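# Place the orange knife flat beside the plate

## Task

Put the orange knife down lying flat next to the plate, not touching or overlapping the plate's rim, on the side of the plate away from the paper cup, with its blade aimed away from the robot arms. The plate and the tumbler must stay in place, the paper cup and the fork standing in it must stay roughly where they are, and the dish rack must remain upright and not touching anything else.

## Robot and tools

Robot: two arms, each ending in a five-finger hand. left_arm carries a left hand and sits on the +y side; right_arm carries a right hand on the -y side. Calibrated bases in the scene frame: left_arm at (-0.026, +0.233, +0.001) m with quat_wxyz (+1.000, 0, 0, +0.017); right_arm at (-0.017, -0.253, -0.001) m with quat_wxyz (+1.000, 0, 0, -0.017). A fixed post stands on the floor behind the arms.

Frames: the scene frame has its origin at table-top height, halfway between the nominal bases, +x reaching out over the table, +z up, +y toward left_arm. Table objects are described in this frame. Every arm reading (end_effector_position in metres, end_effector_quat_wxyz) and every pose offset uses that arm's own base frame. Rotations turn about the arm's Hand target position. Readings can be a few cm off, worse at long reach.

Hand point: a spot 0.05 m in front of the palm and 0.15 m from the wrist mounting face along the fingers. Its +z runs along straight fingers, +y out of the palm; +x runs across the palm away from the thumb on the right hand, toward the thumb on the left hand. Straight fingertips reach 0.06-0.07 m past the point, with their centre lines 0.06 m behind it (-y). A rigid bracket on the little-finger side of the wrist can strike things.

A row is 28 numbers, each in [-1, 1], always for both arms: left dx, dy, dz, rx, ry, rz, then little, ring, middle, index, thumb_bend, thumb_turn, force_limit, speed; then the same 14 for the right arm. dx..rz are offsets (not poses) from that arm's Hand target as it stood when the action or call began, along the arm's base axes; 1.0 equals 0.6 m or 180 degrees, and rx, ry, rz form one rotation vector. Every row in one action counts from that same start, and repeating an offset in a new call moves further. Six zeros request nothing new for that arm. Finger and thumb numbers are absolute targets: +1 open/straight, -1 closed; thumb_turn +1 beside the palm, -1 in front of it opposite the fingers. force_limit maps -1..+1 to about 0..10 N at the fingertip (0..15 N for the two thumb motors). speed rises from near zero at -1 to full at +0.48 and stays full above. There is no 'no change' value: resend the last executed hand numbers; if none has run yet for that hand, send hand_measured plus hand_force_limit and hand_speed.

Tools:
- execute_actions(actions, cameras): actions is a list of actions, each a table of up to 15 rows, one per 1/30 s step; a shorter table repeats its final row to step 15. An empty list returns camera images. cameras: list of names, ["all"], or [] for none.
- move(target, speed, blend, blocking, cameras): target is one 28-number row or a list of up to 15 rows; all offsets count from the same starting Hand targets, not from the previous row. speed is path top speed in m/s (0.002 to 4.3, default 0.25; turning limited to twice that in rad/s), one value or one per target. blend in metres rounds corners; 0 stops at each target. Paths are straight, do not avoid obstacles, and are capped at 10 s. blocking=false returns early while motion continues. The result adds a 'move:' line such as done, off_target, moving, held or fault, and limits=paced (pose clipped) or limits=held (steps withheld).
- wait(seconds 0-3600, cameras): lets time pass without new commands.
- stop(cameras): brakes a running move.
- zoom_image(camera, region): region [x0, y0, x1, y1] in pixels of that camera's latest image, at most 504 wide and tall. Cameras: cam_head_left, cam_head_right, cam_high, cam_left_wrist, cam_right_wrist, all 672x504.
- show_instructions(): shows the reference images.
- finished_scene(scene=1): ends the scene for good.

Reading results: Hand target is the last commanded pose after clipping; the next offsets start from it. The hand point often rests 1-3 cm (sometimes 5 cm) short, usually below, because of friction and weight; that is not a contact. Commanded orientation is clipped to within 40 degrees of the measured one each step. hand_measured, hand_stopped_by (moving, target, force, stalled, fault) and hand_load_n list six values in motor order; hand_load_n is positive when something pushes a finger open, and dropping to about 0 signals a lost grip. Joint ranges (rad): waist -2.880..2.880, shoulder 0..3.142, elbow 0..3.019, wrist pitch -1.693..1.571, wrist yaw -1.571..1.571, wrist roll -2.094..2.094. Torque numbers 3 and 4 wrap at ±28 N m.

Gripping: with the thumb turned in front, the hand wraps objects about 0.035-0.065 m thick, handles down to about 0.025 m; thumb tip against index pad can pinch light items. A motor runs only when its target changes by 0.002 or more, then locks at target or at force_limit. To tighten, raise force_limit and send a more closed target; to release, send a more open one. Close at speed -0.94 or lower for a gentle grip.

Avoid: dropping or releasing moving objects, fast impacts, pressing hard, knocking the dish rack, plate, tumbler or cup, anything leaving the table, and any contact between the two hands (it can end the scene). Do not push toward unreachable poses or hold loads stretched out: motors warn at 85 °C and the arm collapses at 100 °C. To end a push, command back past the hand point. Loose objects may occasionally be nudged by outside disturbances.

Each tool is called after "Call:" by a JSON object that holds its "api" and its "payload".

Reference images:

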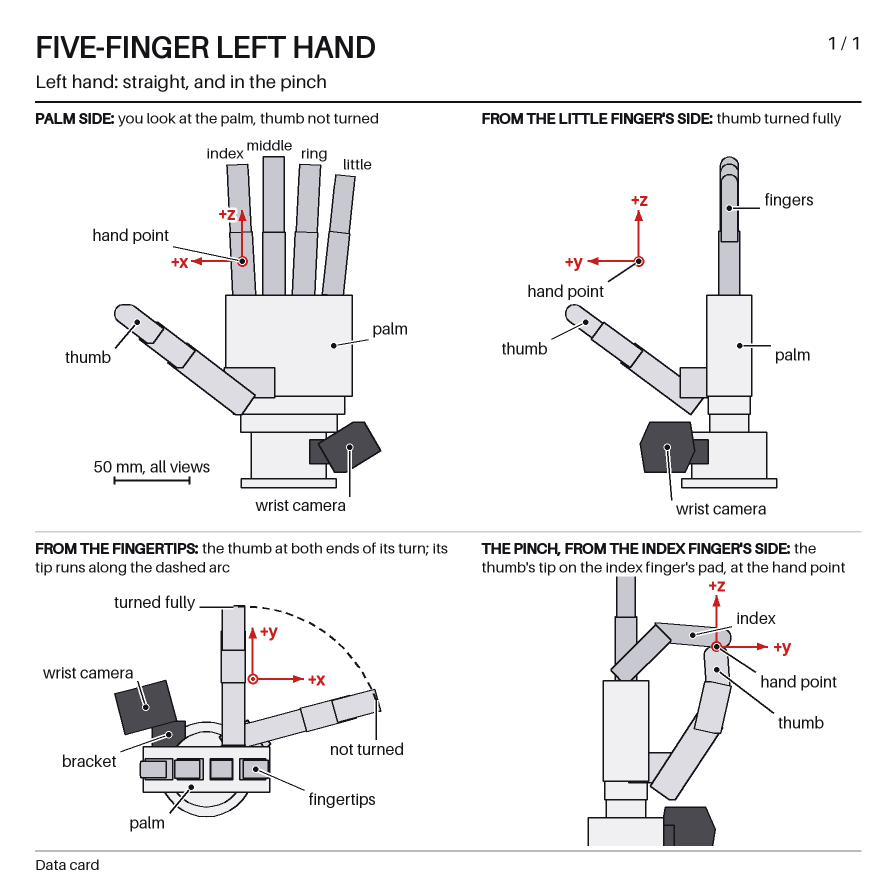

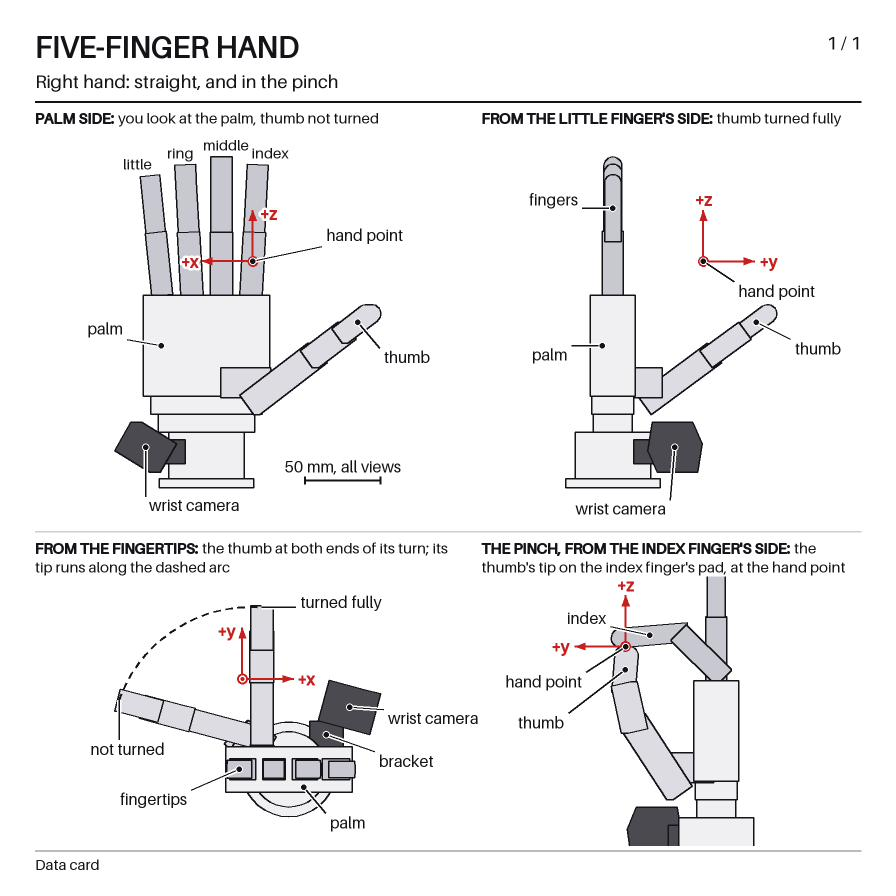

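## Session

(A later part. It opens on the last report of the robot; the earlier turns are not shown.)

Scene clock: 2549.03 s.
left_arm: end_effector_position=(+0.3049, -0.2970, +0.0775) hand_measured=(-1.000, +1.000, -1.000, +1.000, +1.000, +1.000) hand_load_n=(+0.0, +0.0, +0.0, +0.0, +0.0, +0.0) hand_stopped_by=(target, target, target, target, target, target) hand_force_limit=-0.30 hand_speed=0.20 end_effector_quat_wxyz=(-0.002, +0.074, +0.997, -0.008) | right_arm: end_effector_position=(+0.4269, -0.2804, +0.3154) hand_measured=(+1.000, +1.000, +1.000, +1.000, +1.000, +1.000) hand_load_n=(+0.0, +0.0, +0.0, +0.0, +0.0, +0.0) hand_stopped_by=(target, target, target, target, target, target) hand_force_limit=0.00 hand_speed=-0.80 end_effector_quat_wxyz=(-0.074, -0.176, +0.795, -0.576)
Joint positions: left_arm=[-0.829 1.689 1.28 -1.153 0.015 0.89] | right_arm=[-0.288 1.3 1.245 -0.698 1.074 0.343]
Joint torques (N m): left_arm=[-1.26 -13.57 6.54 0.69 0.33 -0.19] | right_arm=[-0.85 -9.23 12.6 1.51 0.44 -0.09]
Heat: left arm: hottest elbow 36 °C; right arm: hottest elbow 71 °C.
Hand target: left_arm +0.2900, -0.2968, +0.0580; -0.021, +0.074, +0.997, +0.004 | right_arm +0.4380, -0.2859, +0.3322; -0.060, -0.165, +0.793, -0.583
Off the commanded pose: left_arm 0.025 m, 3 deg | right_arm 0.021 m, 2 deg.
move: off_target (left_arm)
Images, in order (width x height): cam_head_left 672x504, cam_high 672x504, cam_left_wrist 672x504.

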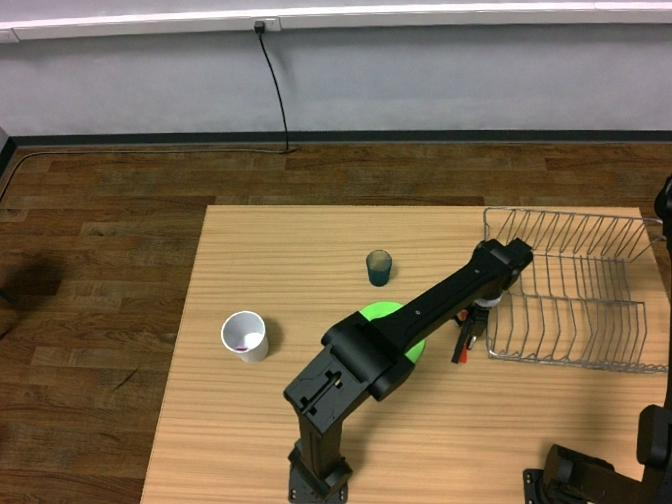

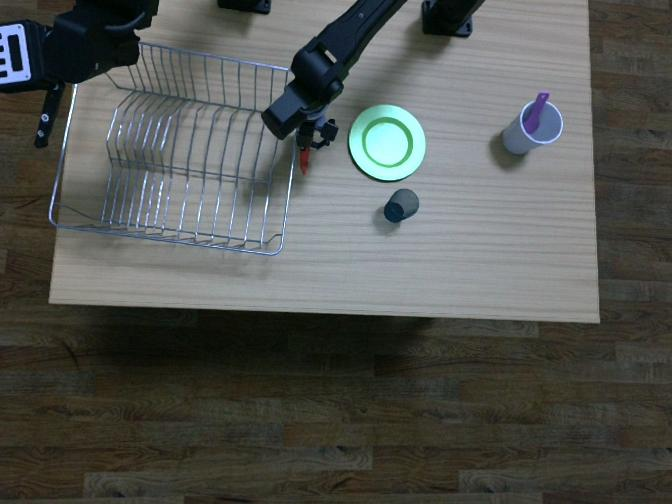

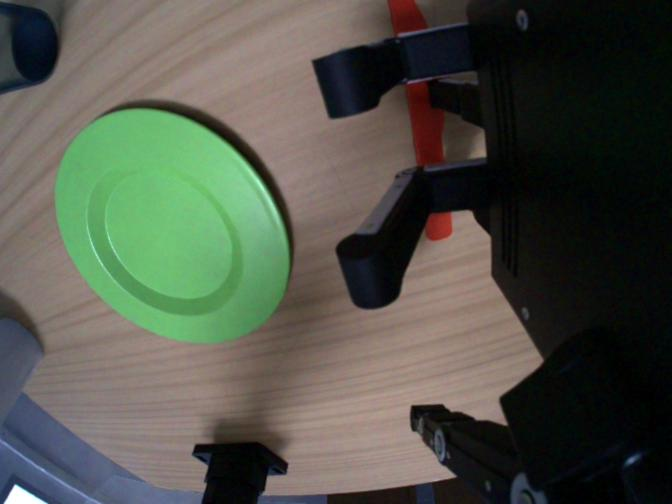

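Call:
{"api": "move", "payload": {"target": [0,0.035,0,0,0,0,-1,1,-1,1,1,1,-0.3,0.2,0,0,0,0,0,0,1,1,1,1,1,1,0,-0.8], "speed": 0.05, "cameras": ["cam_high","cam_head_left"]}}

Call:
{"api": "zoom_image", "payload": {"camera": "cam_head_left", "region": [400, 280, 520, 380]}}

Call:
{"api": "zoom_image", "payload": {"camera": "cam_high", "region": [260, 90, 400, 195]}}

Scene clock: 2562.60 s.
left_arm: end_effector_position=(+0.2950, -0.2874, +0.0769) hand_measured=(-1.000, +1.000, -1.000, +1.000, +1.000, +1.000) hand_load_n=(+0.0, +0.0, +0.0, +0.0, +0.0, +0.0) hand_stopped_by=(target, target, target, target, target, target) hand_force_limit=-0.30 hand_speed=0.20 end_effector_quat_wxyz=(-0.002, +0.074, +0.997, -0.011) | right_arm: end_effector_position=(+0.4269, -0.2804, +0.3154) hand_measured=(+1.000, +1.000, +1.000, +1.000, +1.000, +1.000) hand_load_n=(+0.0, -0.5, +0.0, +0.0, +0.0, -0.5) hand_stopped_by=(target, target, target, target, target, target) hand_force_limit=0.00 hand_speed=-0.80 end_effector_quat_wxyz=(-0.074, -0.176, +0.795, -0.576)
Joint positions: left_arm=[-0.829 1.654 1.234 -1.138 0.019 0.89] | right_arm=[-0.288 1.3 1.245 -0.698 1.074 0.343]
Joint torques (N m): left_arm=[0.67 -13.16 6.37 0.57 0.15 0.1] | right_arm=[-0.97 -9.35 12.88 1.59 0.38 -0.03]
Heat: left arm: hottest elbow 36 °C; right arm: hottest elbow 71 °C.
Hand target: left_arm +0.2899, -0.2757, +0.0580; -0.021, +0.074, +0.997, +0.004 | right_arm +0.4380, -0.2859, +0.3322; -0.060, -0.165, +0.793, -0.583
Off the commanded pose: left_arm 0.023 m, 3 deg | right_arm 0.021 m, 2 deg.
move: off_target (left_arm)
Images, in order (width x height): cam_head_left 672x504, cam_high 672x504.

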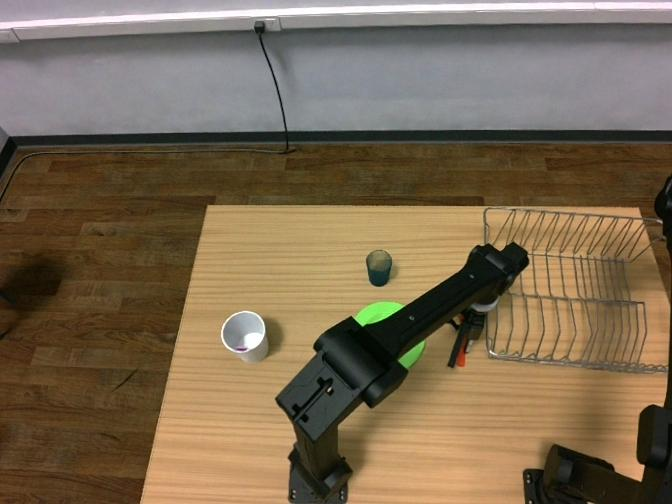

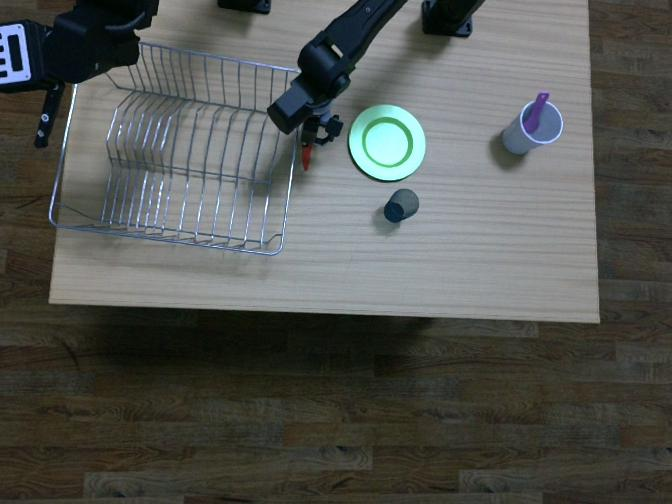

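Scaled by 4.200 from the camera's image (finer frame: 960x720).

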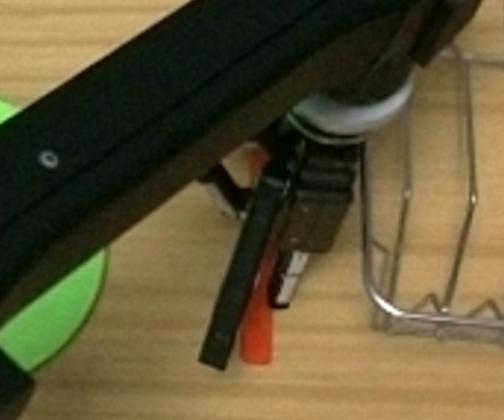

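Scaled by 3.600 from the camera's image (finer frame: 960x720).

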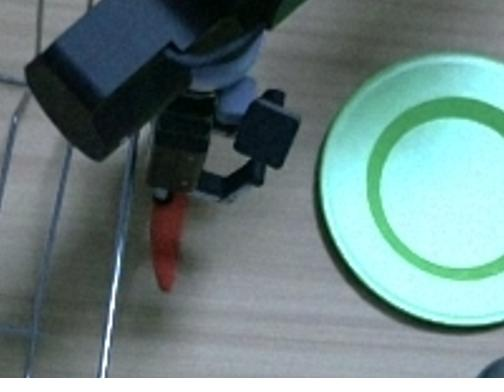

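Call:
{"api": "move", "payload": {"target": [0.013,0.017,0,0,0,0,-1,1,-1,1,1,1,-0.3,0.2,0,0,0,0,0,0,1,1,1,1,1,1,0,-0.8], "speed": 0.05, "cameras": ["cam_head_left", "cam_high"]}}

Call:
{"api": "zoom_image", "payload": {"camera": "cam_head_left", "region": [400, 280, 520, 380]}}

Call:
{"api": "zoom_image", "payload": {"camera": "cam_high", "region": [260, 90, 400, 195]}}

Scene clock: 2570.27 s.
left_arm: end_effector_position=(+0.3003, -0.2798, +0.0767) hand_measured=(-1.000, +1.000, -1.000, +1.000, +1.000, +1.000) hand_load_n=(+0.0, +0.0, +0.0, +0.0, +0.0, +0.0) hand_stopped_by=(target, target, target, target, target, target) hand_force_limit=-0.30 hand_speed=0.20 end_effector_quat_wxyz=(-0.004, +0.077, +0.997, -0.014) | right_arm: end_effector_position=(+0.4269, -0.2804, +0.3154) hand_measured=(+1.000, +1.000, +1.000, +1.000, +1.000, +1.000) hand_load_n=(+0.0, +0.0, +0.0, +0.0, +0.0, +0.0) hand_stopped_by=(target, target, target, target, target, target) hand_force_limit=0.00 hand_speed=-0.80 end_effector_quat_wxyz=(-0.074, -0.176, +0.795, -0.576)
Joint positions: left_arm=[-0.808 1.649 1.227 -1.137 0.025 0.916] | right_arm=[-0.288 1.3 1.245 -0.698 1.074 0.343]
Joint torques (N m): left_arm=[1.2 -13.04 6.41 0.51 -0.17 0.08] | right_arm=[-1.73 -9.35 12.63 1.5 0.46 -0.02]
Heat: left arm: hottest elbow 36 °C; right arm: hottest elbow 71 °C.
Hand target: left_arm +0.2978, -0.2655, +0.0580; -0.022, +0.074, +0.997, +0.004 | right_arm +0.4380, -0.2859, +0.3322; -0.060, -0.165, +0.793, -0.583
Off the commanded pose: left_arm 0.024 m, 3 deg | right_arm 0.021 m, 2 deg.
move: off_target (left_arm)

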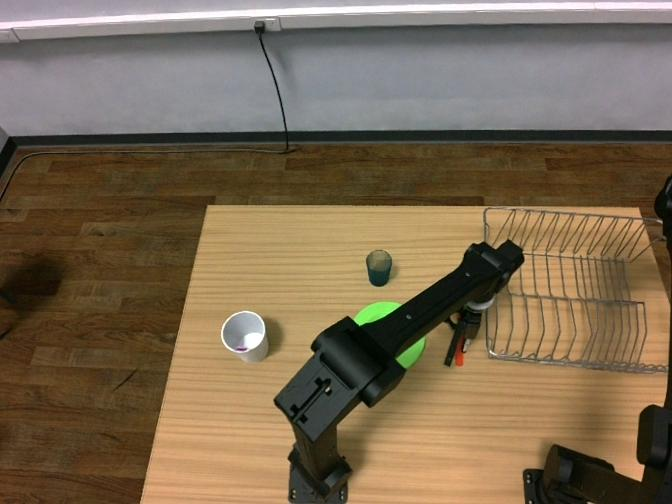

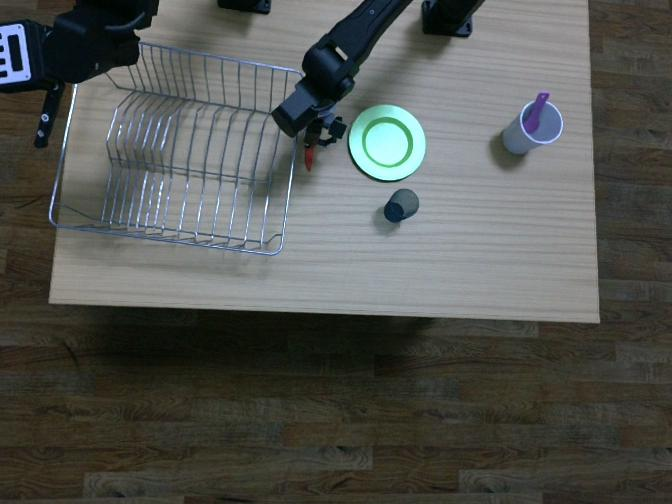

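Scaled by 4.200 from the camera's image (finer frame: 960x720).

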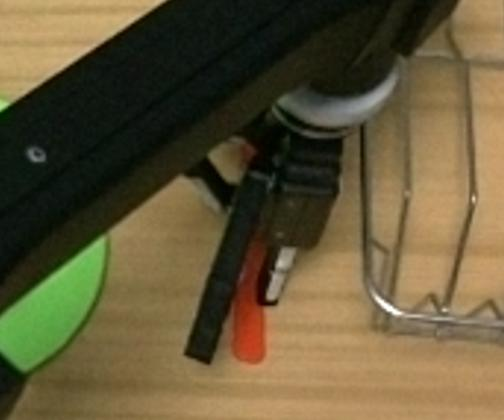

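Scaled by 3.600 from the camera's image (finer frame: 960x720).

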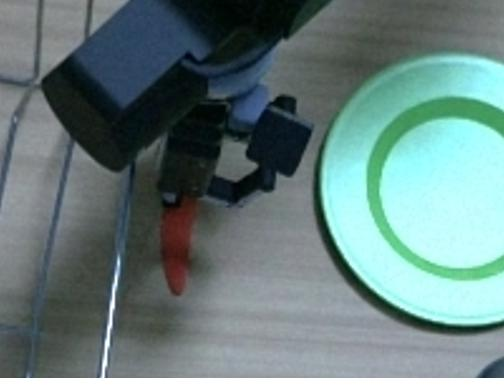

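Call:
{"api": "move", "payload": {"target": [[0.003,-0.016,0.0,0,0,0,-1,1,-1,1,1,1,-0.3,0.2,0,0,0,0,0,0,1,1,1,1,1,1,0,-0.8],[0.003,-0.016,0.12,0,0,0,-1,1,-1,1,1,1,-0.3,0.2,0,0,0,0,0,0,1,1,1,1,1,1,0,-0.8]], "speed": 0.05, "cameras": ["cam_head_left", "cam_high"]}}

Call:
{"api": "zoom_image", "payload": {"camera": "cam_head_left", "region": [400, 280, 520, 380]}}

Call:
{"api": "zoom_image", "payload": {"camera": "cam_high", "region": [260, 90, 400, 195]}}

Scene clock: 2588.23 s.
left_arm: end_effector_position=(+0.2911, -0.2700, +0.1183) hand_measured=(-1.000, +1.000, -1.000, +1.000, +1.000, +1.000) hand_load_n=(+0.0, +0.0, +0.0, +0.0, -0.5, +0.0) hand_stopped_by=(target, target, target, target, target, target) hand_force_limit=-0.30 hand_speed=0.20 end_effector_quat_wxyz=(-0.032, +0.076, +0.997, +0.012) | right_arm: end_effector_position=(+0.4269, -0.2804, +0.3154) hand_measured=(+1.000, +1.000, +1.000, +1.000, +1.000, +1.000) hand_load_n=(+0.0, +0.0, +0.0, +0.0, +0.0, +0.0) hand_stopped_by=(target, target, target, target, target, target) hand_force_limit=0.00 hand_speed=-0.80 end_effector_quat_wxyz=(-0.074, -0.176, +0.795, -0.576)
Joint positions: left_arm=[-0.808 1.63 1.306 -1.31 0.025 0.917] | right_arm=[-0.288 1.3 1.245 -0.698 1.074 0.343]
Joint torques (N m): left_arm=[0.38 -15.5 11.18 -0.31 -0.13 -0.03] | right_arm=[-0.85 -9.47 12.52 1.5 0.39 -0.06]
Heat: left arm: hottest elbow 35 °C; right arm: hottest elbow 72 °C.
Hand target: left_arm +0.2996, -0.2751, +0.1301; -0.021, +0.074, +0.997, +0.004 | right_arm +0.4380, -0.2859, +0.3322; -0.060, -0.165, +0.793, -0.583
Off the commanded pose: left_arm 0.015 m, 1 deg | right_arm 0.021 m, 2 deg.
move: off_target (left_arm)

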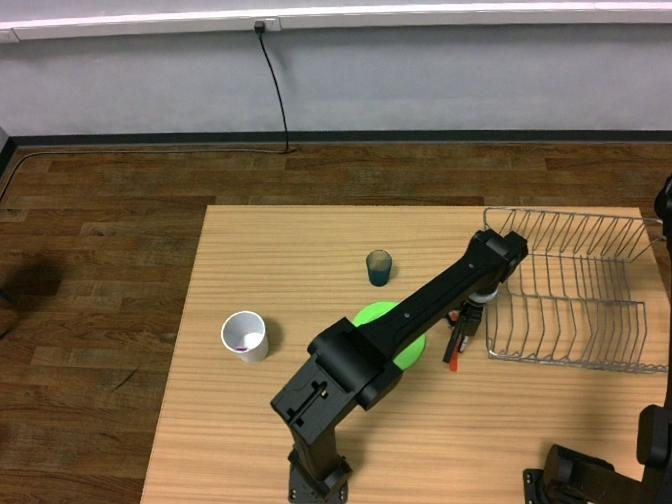

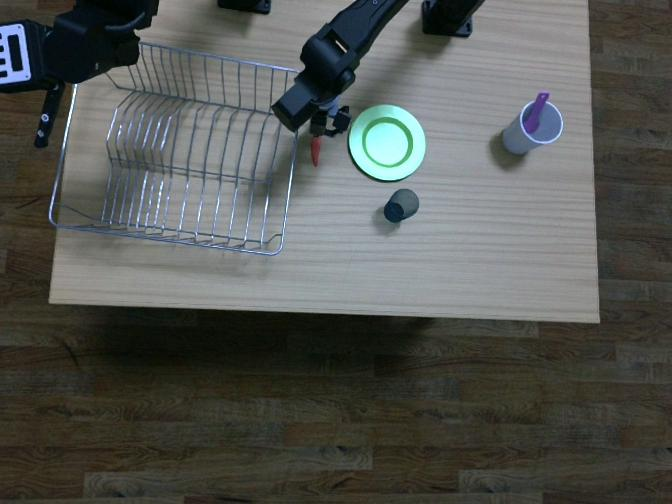

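Scaled by 4.200 from the camera's image (finer frame: 960x720).

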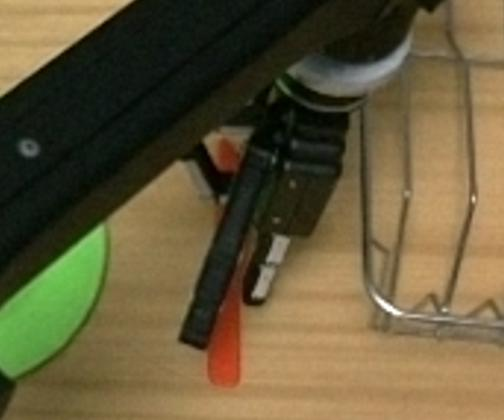

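Scaled by 3.600 from the camera's image (finer frame: 960x720).

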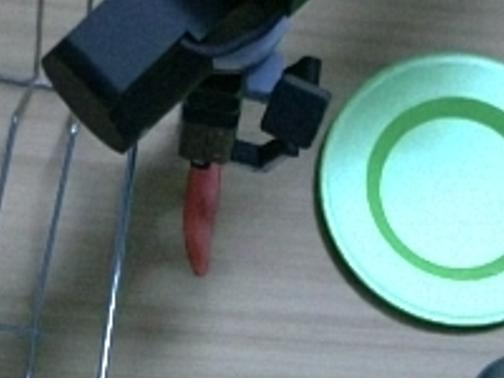

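Call:
{"api": "move", "payload": {"target": [[0.01,-0.01,0.2,0,0,0,-1,1,-1,1,1,1,-0.3,0.2,0,0,0,0,0,0,1,1,1,1,1,1,0,-0.8],[0.01,0.3,0.35,0,0,0.2,-1,1,-1,1,1,1,-0.3,0.2,0,0,0,0,0,0,1,1,1,1,1,1,0,-0.8]], "speed": 0.15, "cameras": ["all"]}}

Call:
{"api": "zoom_image", "payload": {"camera": "cam_high", "region": [270, 80, 450, 215]}}

Call:
{"api": "zoom_image", "payload": {"camera": "cam_head_left", "region": [400, 280, 520, 380]}}

Call:
{"api": "zoom_image", "payload": {"camera": "cam_high", "region": [480, 70, 600, 170]}}

Scene clock: 2631.27 s.
left_arm: end_effector_position=(+0.3086, -0.0979, +0.3393) hand_measured=(-1.000, +1.000, -1.000, +1.000, +1.000, +1.000) hand_load_n=(+0.0, +0.0, +0.0, +0.0, +0.0, +0.0) hand_stopped_by=(target, target, target, target, target, target) hand_force_limit=-0.30 hand_speed=0.20 end_effector_quat_wxyz=(+0.056, -0.229, +0.971, -0.049) | right_arm: end_effector_position=(+0.4269, -0.2804, +0.3154) hand_measured=(+1.000, +1.000, +1.000, +1.000, +1.000, +1.000) hand_load_n=(+0.0, +0.0, +0.0, +0.0, +0.0, +0.0) hand_stopped_by=(target, target, target, target, target, target) hand_force_limit=0.00 hand_speed=-0.80 end_effector_quat_wxyz=(-0.074, -0.176, +0.795, -0.576)
Joint positions: left_arm=[-0.352 1.284 1.553 -1.692 0.019 0.754] | right_arm=[-0.288 1.3 1.245 -0.698 1.074 0.343]
Joint torques (N m): left_arm=[0.91 -10.75 9.17 0.14 -0.08 -0.14] | right_arm=[-0.62 -10.11 12.75 1.59 0.39 -0.01]
Heat: left arm: hottest elbow 40 °C; right arm: hottest elbow 72 °C.
Hand target: left_arm +0.3055, -0.0952, +0.3401; -0.022, -0.238, +0.971, -0.003 | right_arm +0.4380, -0.2859, +0.3322; -0.060, -0.165, +0.793, -0.583
Off the commanded pose: left_arm 0.004 m, 10 deg | right_arm 0.021 m, 2 deg.
joint sent to its limit (left arm) — joint 4 (wrist pitch), lower limit. The joint targets are off in orientation, not in position.
move: off_target (left_arm)

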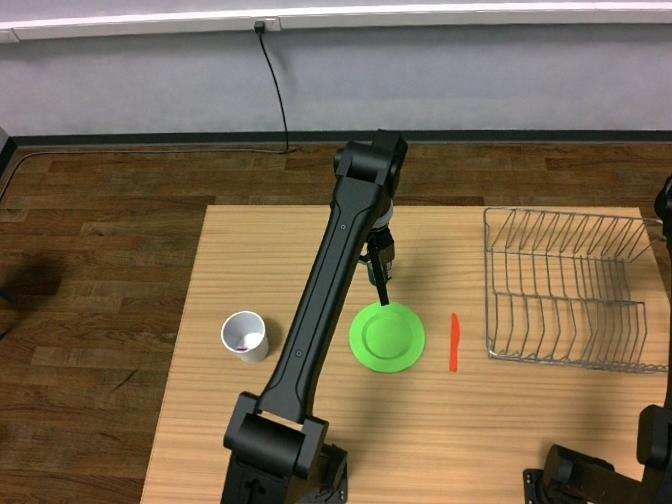

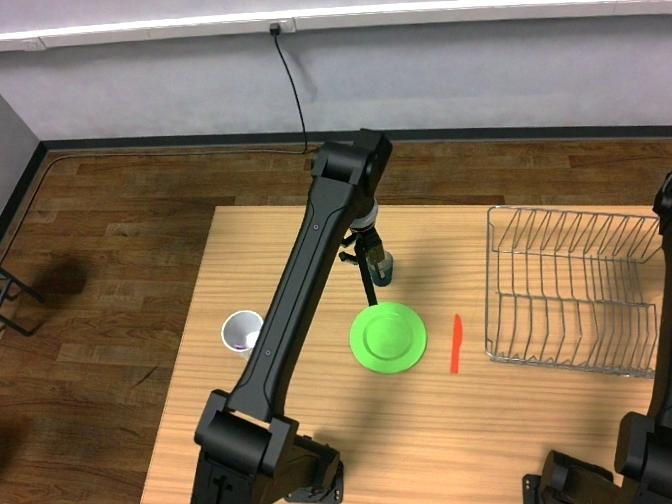

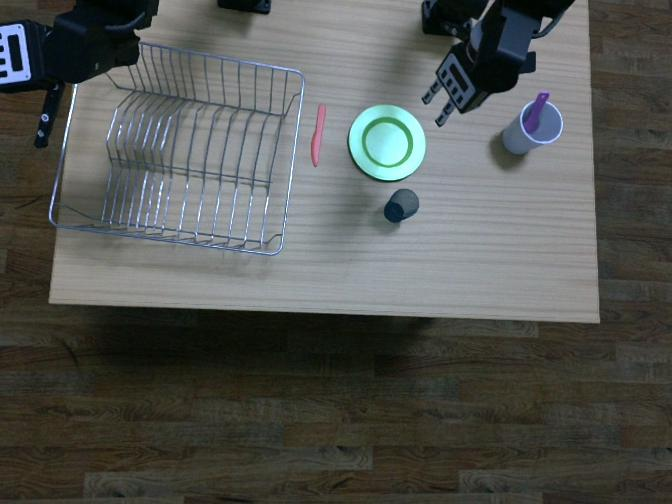

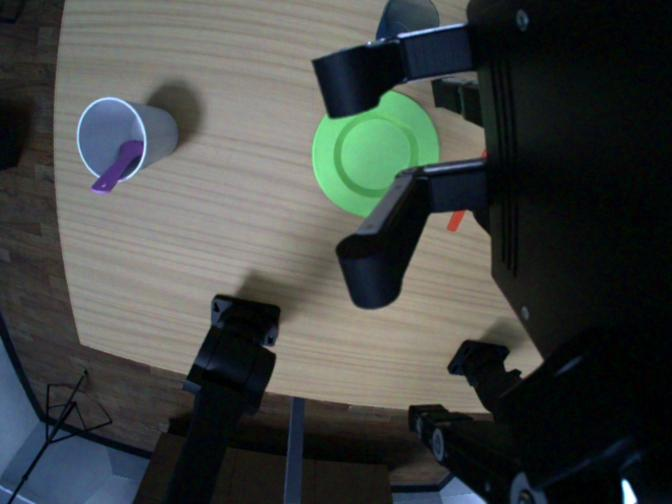

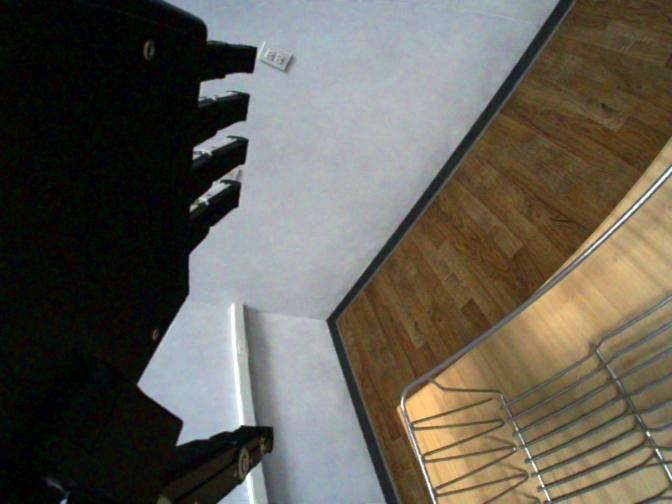

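Scaled by 2.800 from the camera's image (finer frame: 960x720).

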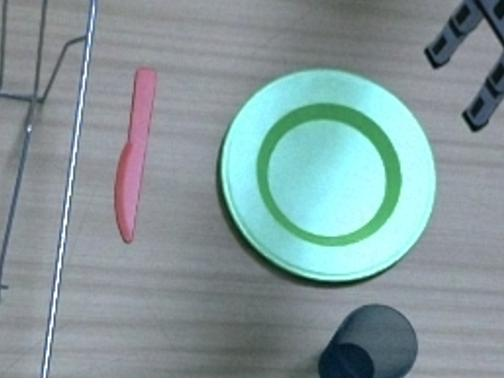

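Scaled by 4.200 from the camera's image (finer frame: 960x720).

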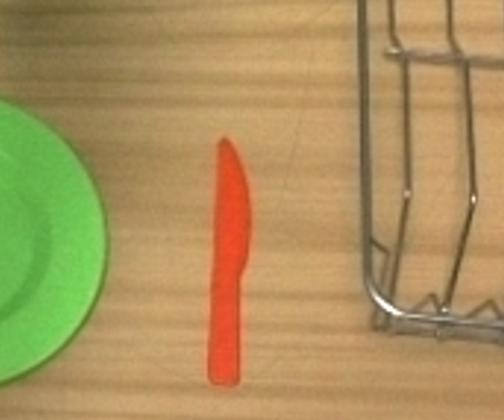

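Scaled by 4.200 from the camera's image (finer frame: 960x720).

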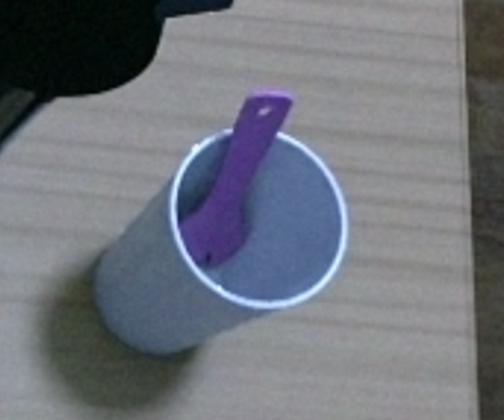

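Call:
{"api": "execute_actions", "payload": {"actions": [], "cameras": ["cam_head_left","cam_high"]}}

Scene clock: 2647.77 s.
left_arm: end_effector_position=(+0.3086, -0.0980, +0.3393) hand_measured=(-1.000, +1.000, -1.000, +1.000, +1.000, +1.000) hand_load_n=(+0.0, +0.0, +0.0, +0.0, +0.0, +0.0) hand_stopped_by=(target, target, target, target, target, target) hand_force_limit=-0.30 hand_speed=0.20 end_effector_quat_wxyz=(+0.056, -0.229, +0.971, -0.049) | right_arm: end_effector_position=(+0.4269, -0.2804, +0.3154) hand_measured=(+1.000, +1.000, +1.000, +1.000, +1.000, +1.000) hand_load_n=(+0.0, +0.0, +0.0, +0.0, +0.0, +0.0) hand_stopped_by=(target, target, target, target, target, target) hand_force_limit=0.00 hand_speed=-0.80 end_effector_quat_wxyz=(-0.074, -0.176, +0.795, -0.576)
Joint positions: left_arm=[-0.352 1.284 1.553 -1.692 0.019 0.754] | right_arm=[-0.288 1.3 1.245 -0.698 1.074 0.343]
Joint velocities: within noise
Joint torques (N m): left_arm=[0.62 -10.58 9.22 0.18 -0.09 -0.13] | right_arm=[-1.38 -8.35 12.6 1.44 0.38 -0.02]
Heat: left arm: hottest elbow 40 °C; right arm: hottest elbow 72 °C.
Hand target: left_arm +0.3055, -0.0952, +0.3401; -0.022, -0.238, +0.971, -0.003 | right_arm +0.4380, -0.2859, +0.3322; -0.060, -0.165, +0.793, -0.583
Off the commanded pose: left_arm 0.004 m, 10 deg | right_arm 0.021 m, 2 deg.
Images, in order (width x height): cam_head_left 672x504, cam_high 672x504.

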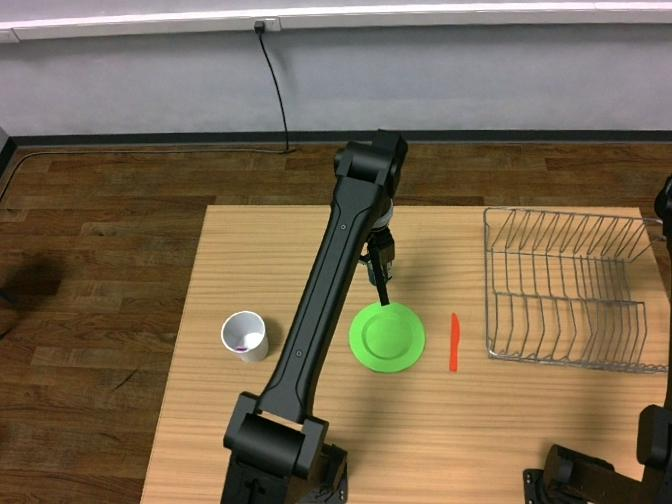

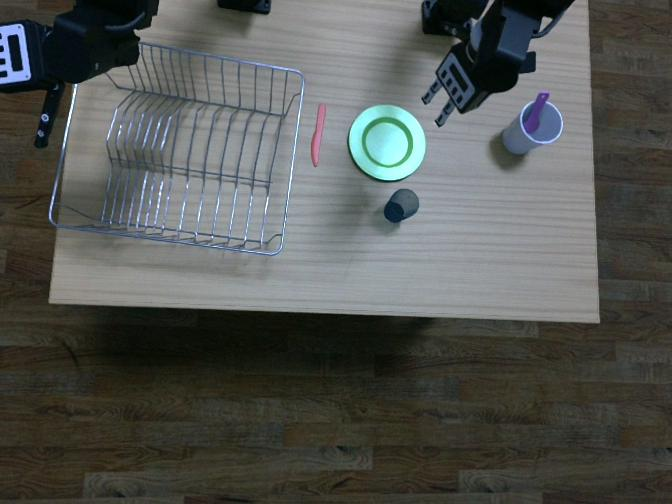

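Call:
{"api": "move", "payload": {"target": [[-0.043,0.325,-0.03,0,0,0.587,0,0,0,0,1,1,-0.3,0.2,0,0,0,0,0,0,1,1,1,1,1,1,0,-0.8],[-0.0925,0.609,-0.06,0,0,-0.825,0,0,0,0,1,1,-0.3,0.2,0,0,0,0,0,0,1,1,1,1,1,1,0,-0.8]], "speed": 0.35, "blend": 0.1, "cameras": ["cam_head_left","cam_high","cam_left_wrist"]}}

Scene clock: 2740.67 s.
left_arm: end_effector_position=(+0.2544, +0.2684, +0.3032) hand_measured=(+0.000, +0.000, +0.000, +0.000, +1.000, +1.000) hand_load_n=(+0.0, +0.0, +0.0, +0.0, +0.0, +0.0) hand_stopped_by=(target, target, target, target, target, target) hand_force_limit=-0.30 hand_speed=0.20 end_effector_quat_wxyz=(-0.007, +0.876, +0.483, +0.020) | right_arm: end_effector_position=(+0.4269, -0.2804, +0.3154) hand_measured=(+1.000, +1.000, +1.000, +1.000, +1.000, +1.000) hand_load_n=(+0.0, +0.0, +0.0, -0.5, +0.0, +0.0) hand_stopped_by=(target, target, target, target, target, target) hand_force_limit=0.00 hand_speed=-0.80 end_effector_quat_wxyz=(-0.074, -0.176, +0.795, -0.576)
Joint positions: left_arm=[0.977 1.19 1.353 -1.692 0.006 -1.601] | right_arm=[-0.288 1.3 1.245 -0.698 1.074 0.343]
Joint torques (N m): left_arm=[0.85 -9.58 9.18 0.35 -0.09 -0.13] | right_arm=[-1.73 -9.41 12.7 1.52 0.42 -0.06]
Heat: left arm: hottest elbow 39 °C; right arm: hottest elbow 73 °C.
Hand target: left_arm +0.2501, +0.2702, +0.3041; -0.008, +0.870, +0.492, +0.020 | right_arm +0.4380, -0.2859, +0.3322; -0.060, -0.165, +0.793, -0.583
Off the commanded pose: left_arm 0.005 m, 1 deg | right_arm 0.021 m, 2 deg.
move: done

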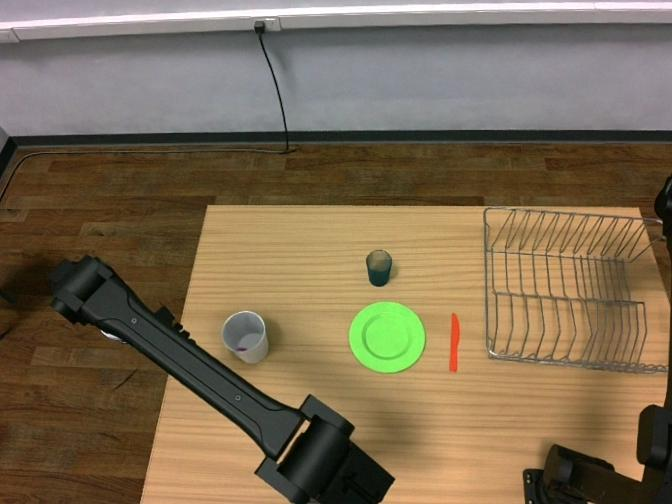

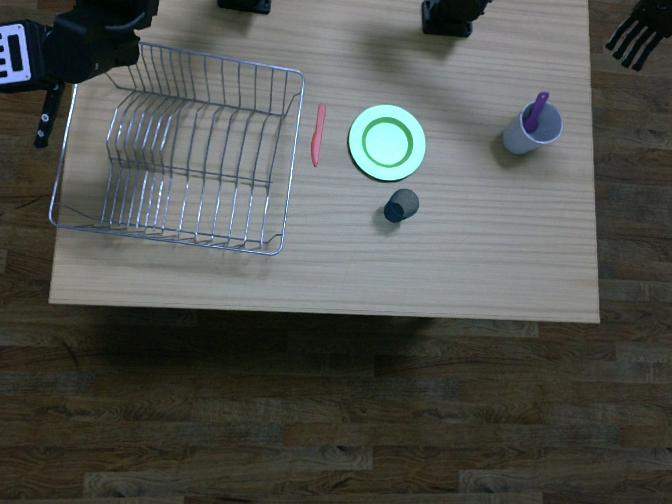

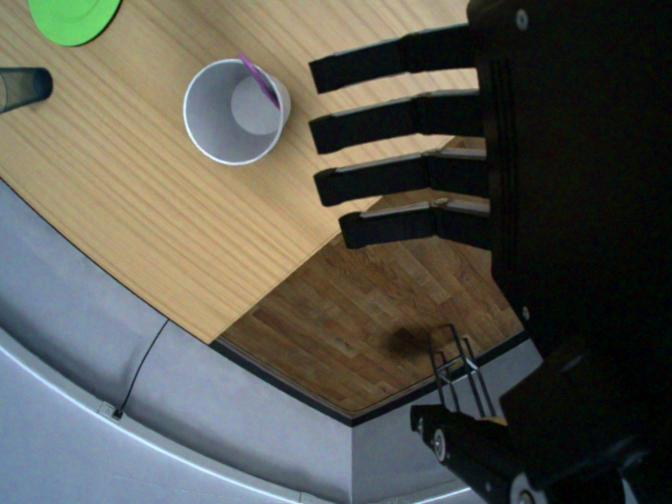

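Call:
{"api": "move", "payload": {"target": [0,0,-0.24,0,0,0,0,0,0,0,1,1,-0.3,0.2,0,0,0,0,0,0,1,1,1,1,1,1,0,-0.8], "speed": 0.15, "cameras": ["cam_head_left","cam_high","cam_left_wrist"]}}

Scene clock: 2759.73 s.
left_arm: end_effector_position=(+0.2506, +0.2629, +0.1619) hand_measured=(+0.000, +0.000, +0.000, +0.000, +1.000, +1.000) hand_load_n=(+0.0, +0.0, +0.0, +0.0, +0.0, +0.0) hand_stopped_by=(target, target, target, target, target, target) hand_force_limit=-0.30 hand_speed=0.20 end_effector_quat_wxyz=(-0.006, +0.875, +0.483, +0.018) | right_arm: end_effector_position=(+0.4269, -0.2804, +0.3154) hand_measured=(+1.000, +1.000, +1.000, +1.000, +1.000, +1.000) hand_load_n=(+0.0, +0.0, +0.0, +0.0, +0.0, +0.0) hand_stopped_by=(target, target, target, target, target, target) hand_force_limit=0.00 hand_speed=-0.80 end_effector_quat_wxyz=(-0.074, -0.176, +0.795, -0.576)
Joint positions: left_arm=[0.977 1.183 0.976 -1.326 0.006 -1.602] | right_arm=[-0.288 1.3 1.245 -0.698 1.074 0.343]
Joint torques (N m): left_arm=[0.73 -7.94 9.4 0.98 -0.1 -0.14] | right_arm=[-0.85 -9.52 12.75 1.43 0.4 0.03]
Heat: left arm: hottest elbow 39 °C; right arm: hottest elbow 74 °C.
Hand target: left_arm +0.2500, +0.2702, +0.1601; -0.008, +0.870, +0.492, +0.020 | right_arm +0.4380, -0.2859, +0.3322; -0.060, -0.165, +0.793, -0.583
Off the commanded pose: left_arm 0.008 m, 1 deg | right_arm 0.021 m, 2 deg.
move: done

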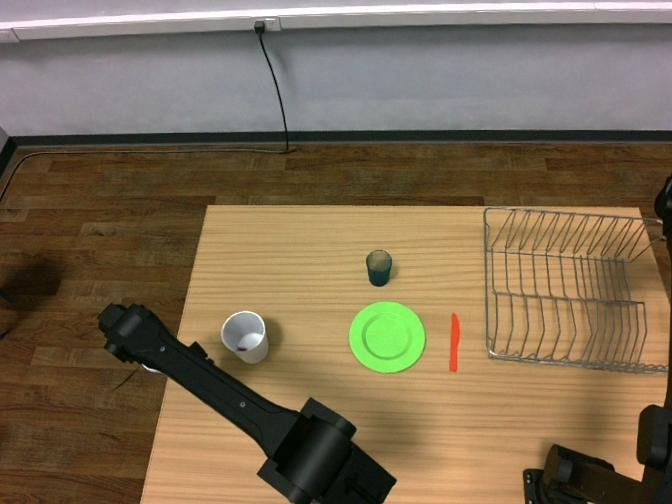

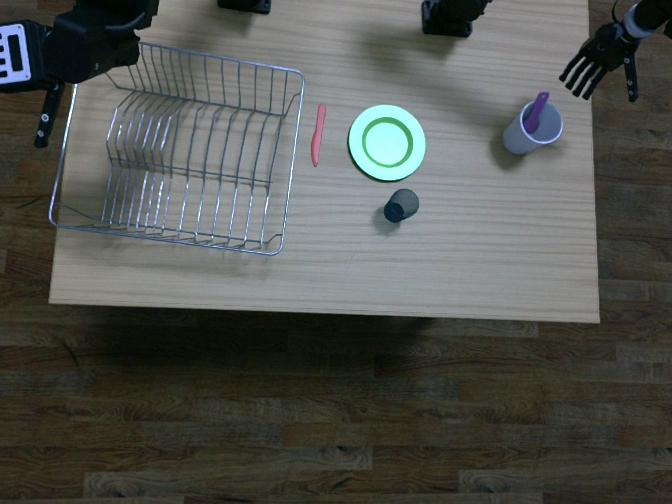

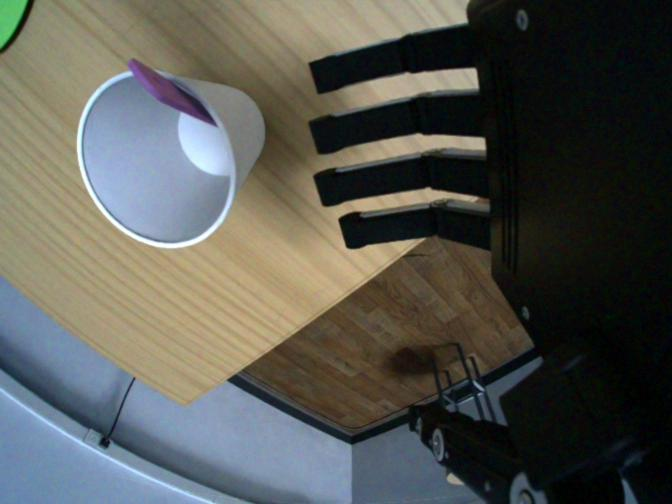

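Call:
{"api": "move", "payload": {"target": [-0.05,-0.027,-0.15,0,0,0,0,0,0,0,1,1,-0.3,0.2,0,0,0,0,0,0,1,1,1,1,1,1,0,-0.8], "speed": 0.12, "cameras": ["cam_head_left","cam_high","cam_left_wrist"]}}

Scene clock: 2779.50 s.
left_arm: end_effector_position=(+0.2212, +0.2489, +0.0719) hand_measured=(+0.000, +0.000, +0.000, +0.000, +1.000, +1.000) hand_load_n=(+0.0, +0.0, +0.0, +0.0, +0.0, +0.0) hand_stopped_by=(target, target, target, target, target, target) hand_force_limit=-0.30 hand_speed=0.20 end_effector_quat_wxyz=(-0.007, +0.870, +0.493, +0.018) | right_arm: end_effector_position=(+0.4269, -0.2804, +0.3154) hand_measured=(+1.000, +1.000, +1.000, +1.000, +1.000, +1.000) hand_load_n=(+0.0, +0.0, +0.0, +0.0, +0.0, +0.0) hand_stopped_by=(target, target, target, target, target, target) hand_force_limit=0.00 hand_speed=-0.80 end_effector_quat_wxyz=(-0.074, -0.176, +0.795, -0.576)
Joint positions: left_arm=[1.031 1.188 0.73 -1.074 0.006 -1.571] | right_arm=[-0.288 1.3 1.245 -0.698 1.074 0.343]
Joint torques (N m): left_arm=[0.85 -7.06 8.61 0.98 0.02 0.1] | right_arm=[-0.56 -10.05 12.85 1.55 0.4 0.04]
Heat: left arm: hottest elbow 39 °C; right arm: hottest elbow 74 °C.
Hand target: left_arm +0.2200, +0.2540, +0.0700; -0.008, +0.870, +0.493, +0.020 | right_arm +0.4380, -0.2859, +0.3322; -0.060, -0.165, +0.793, -0.583
Off the commanded pose: left_arm 0.006 m, 0 deg | right_arm 0.021 m, 2 deg.
move: done

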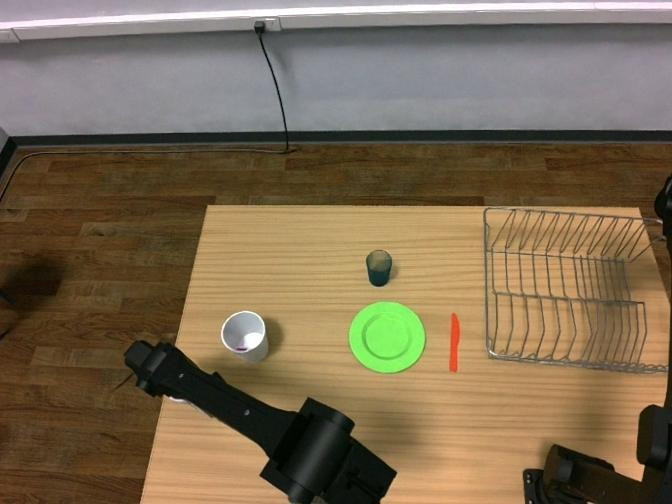

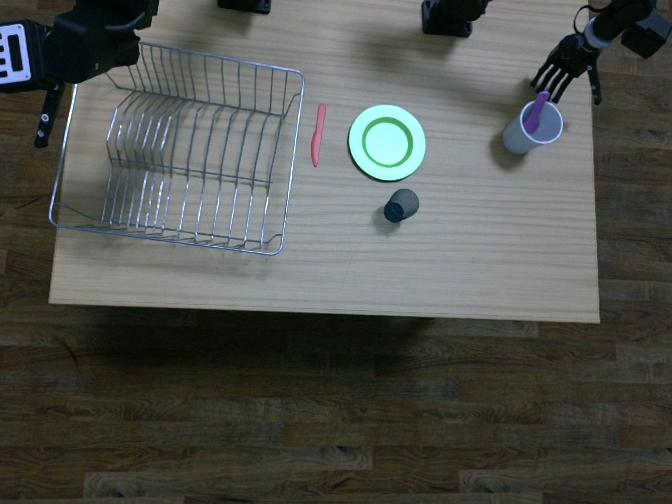

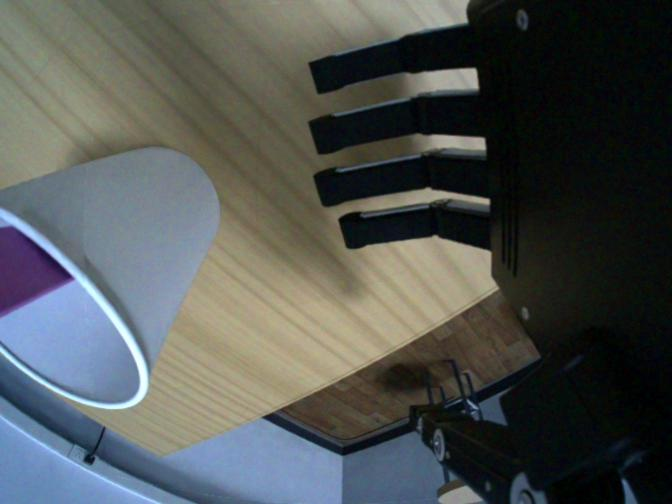

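Call:
{"api": "move", "payload": {"target": [0.043,-0.025,-0.025,0,0,0,0,0,0,0,1,1,-0.3,0.2,0,0,0,0,0,0,1,1,1,1,1,1,0,-0.8], "speed": 0.06, "cameras": ["cam_head_left","cam_high","cam_left_wrist"]}}

Scene clock: 2791.53 s.
left_arm: end_effector_position=(+0.2429, +0.2393, +0.0592) hand_measured=(+0.000, +0.000, +0.000, +0.000, +1.000, +1.000) hand_load_n=(+0.0, +0.0, +0.0, +0.5, +0.0, +0.0) hand_stopped_by=(target, target, target, target, target, target) hand_force_limit=-0.30 hand_speed=0.20 end_effector_quat_wxyz=(-0.008, +0.871, +0.492, +0.021) | right_arm: end_effector_position=(+0.4269, -0.2804, +0.3154) hand_measured=(+1.000, +1.000, +1.000, +1.000, +1.000, +1.000) hand_load_n=(+0.0, +0.0, -0.5, +0.0, +0.0, +0.0) hand_stopped_by=(target, target, target, target, target, target) hand_force_limit=0.00 hand_speed=-0.80 end_effector_quat_wxyz=(-0.074, -0.176, +0.795, -0.576)
Joint positions: left_arm=[0.951 1.215 0.713 -1.023 0.004 -1.648] | right_arm=[-0.288 1.3 1.245 -0.698 1.074 0.343]
Joint torques (N m): left_arm=[-0.62 -7.18 8.12 0.98 -0.09 -0.15] | right_arm=[-1.32 -9.17 12.68 1.52 0.42 0]
Heat: left arm: hottest elbow 39 °C; right arm: hottest elbow 74 °C.
Hand target: left_arm +0.2459, +0.2390, +0.0551; -0.008, +0.870, +0.492, +0.020 | right_arm +0.4380, -0.2859, +0.3322; -0.060, -0.165, +0.793, -0.583
Off the commanded pose: left_arm 0.005 m, 0 deg | right_arm 0.021 m, 2 deg.
move: done

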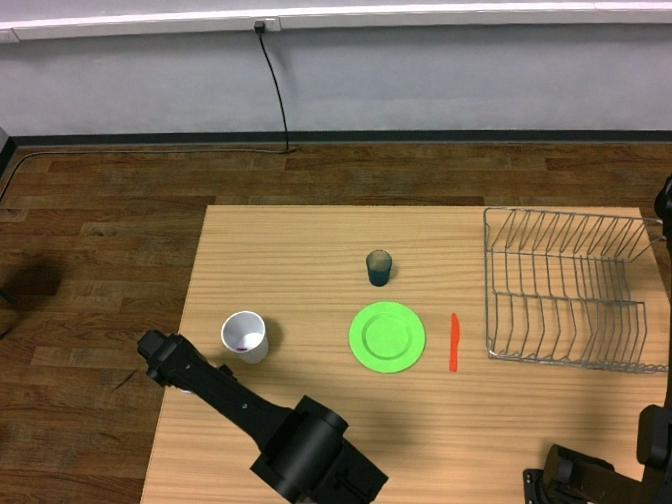

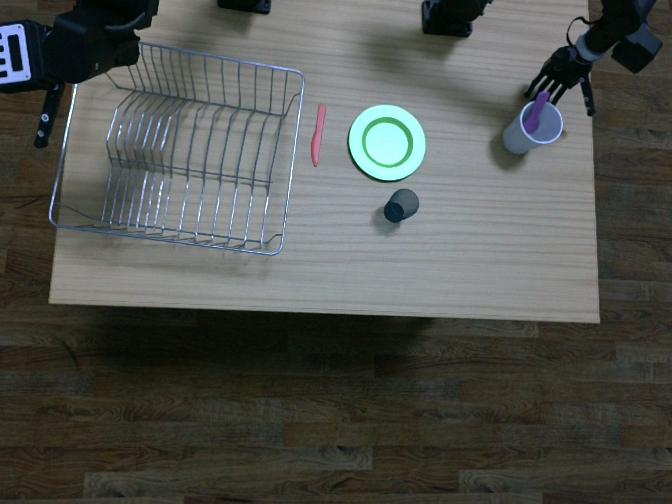

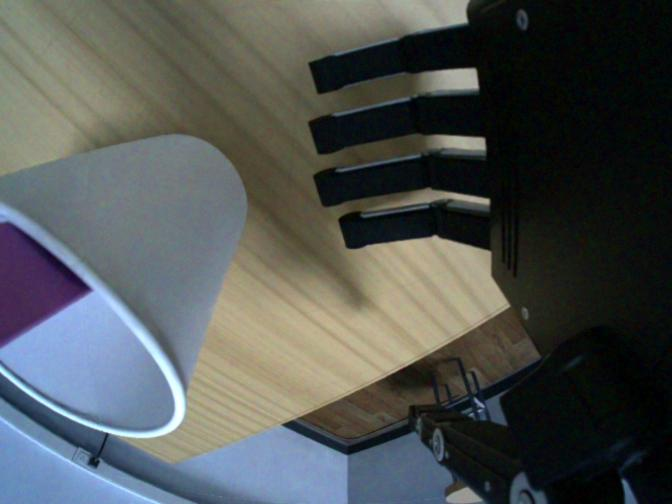

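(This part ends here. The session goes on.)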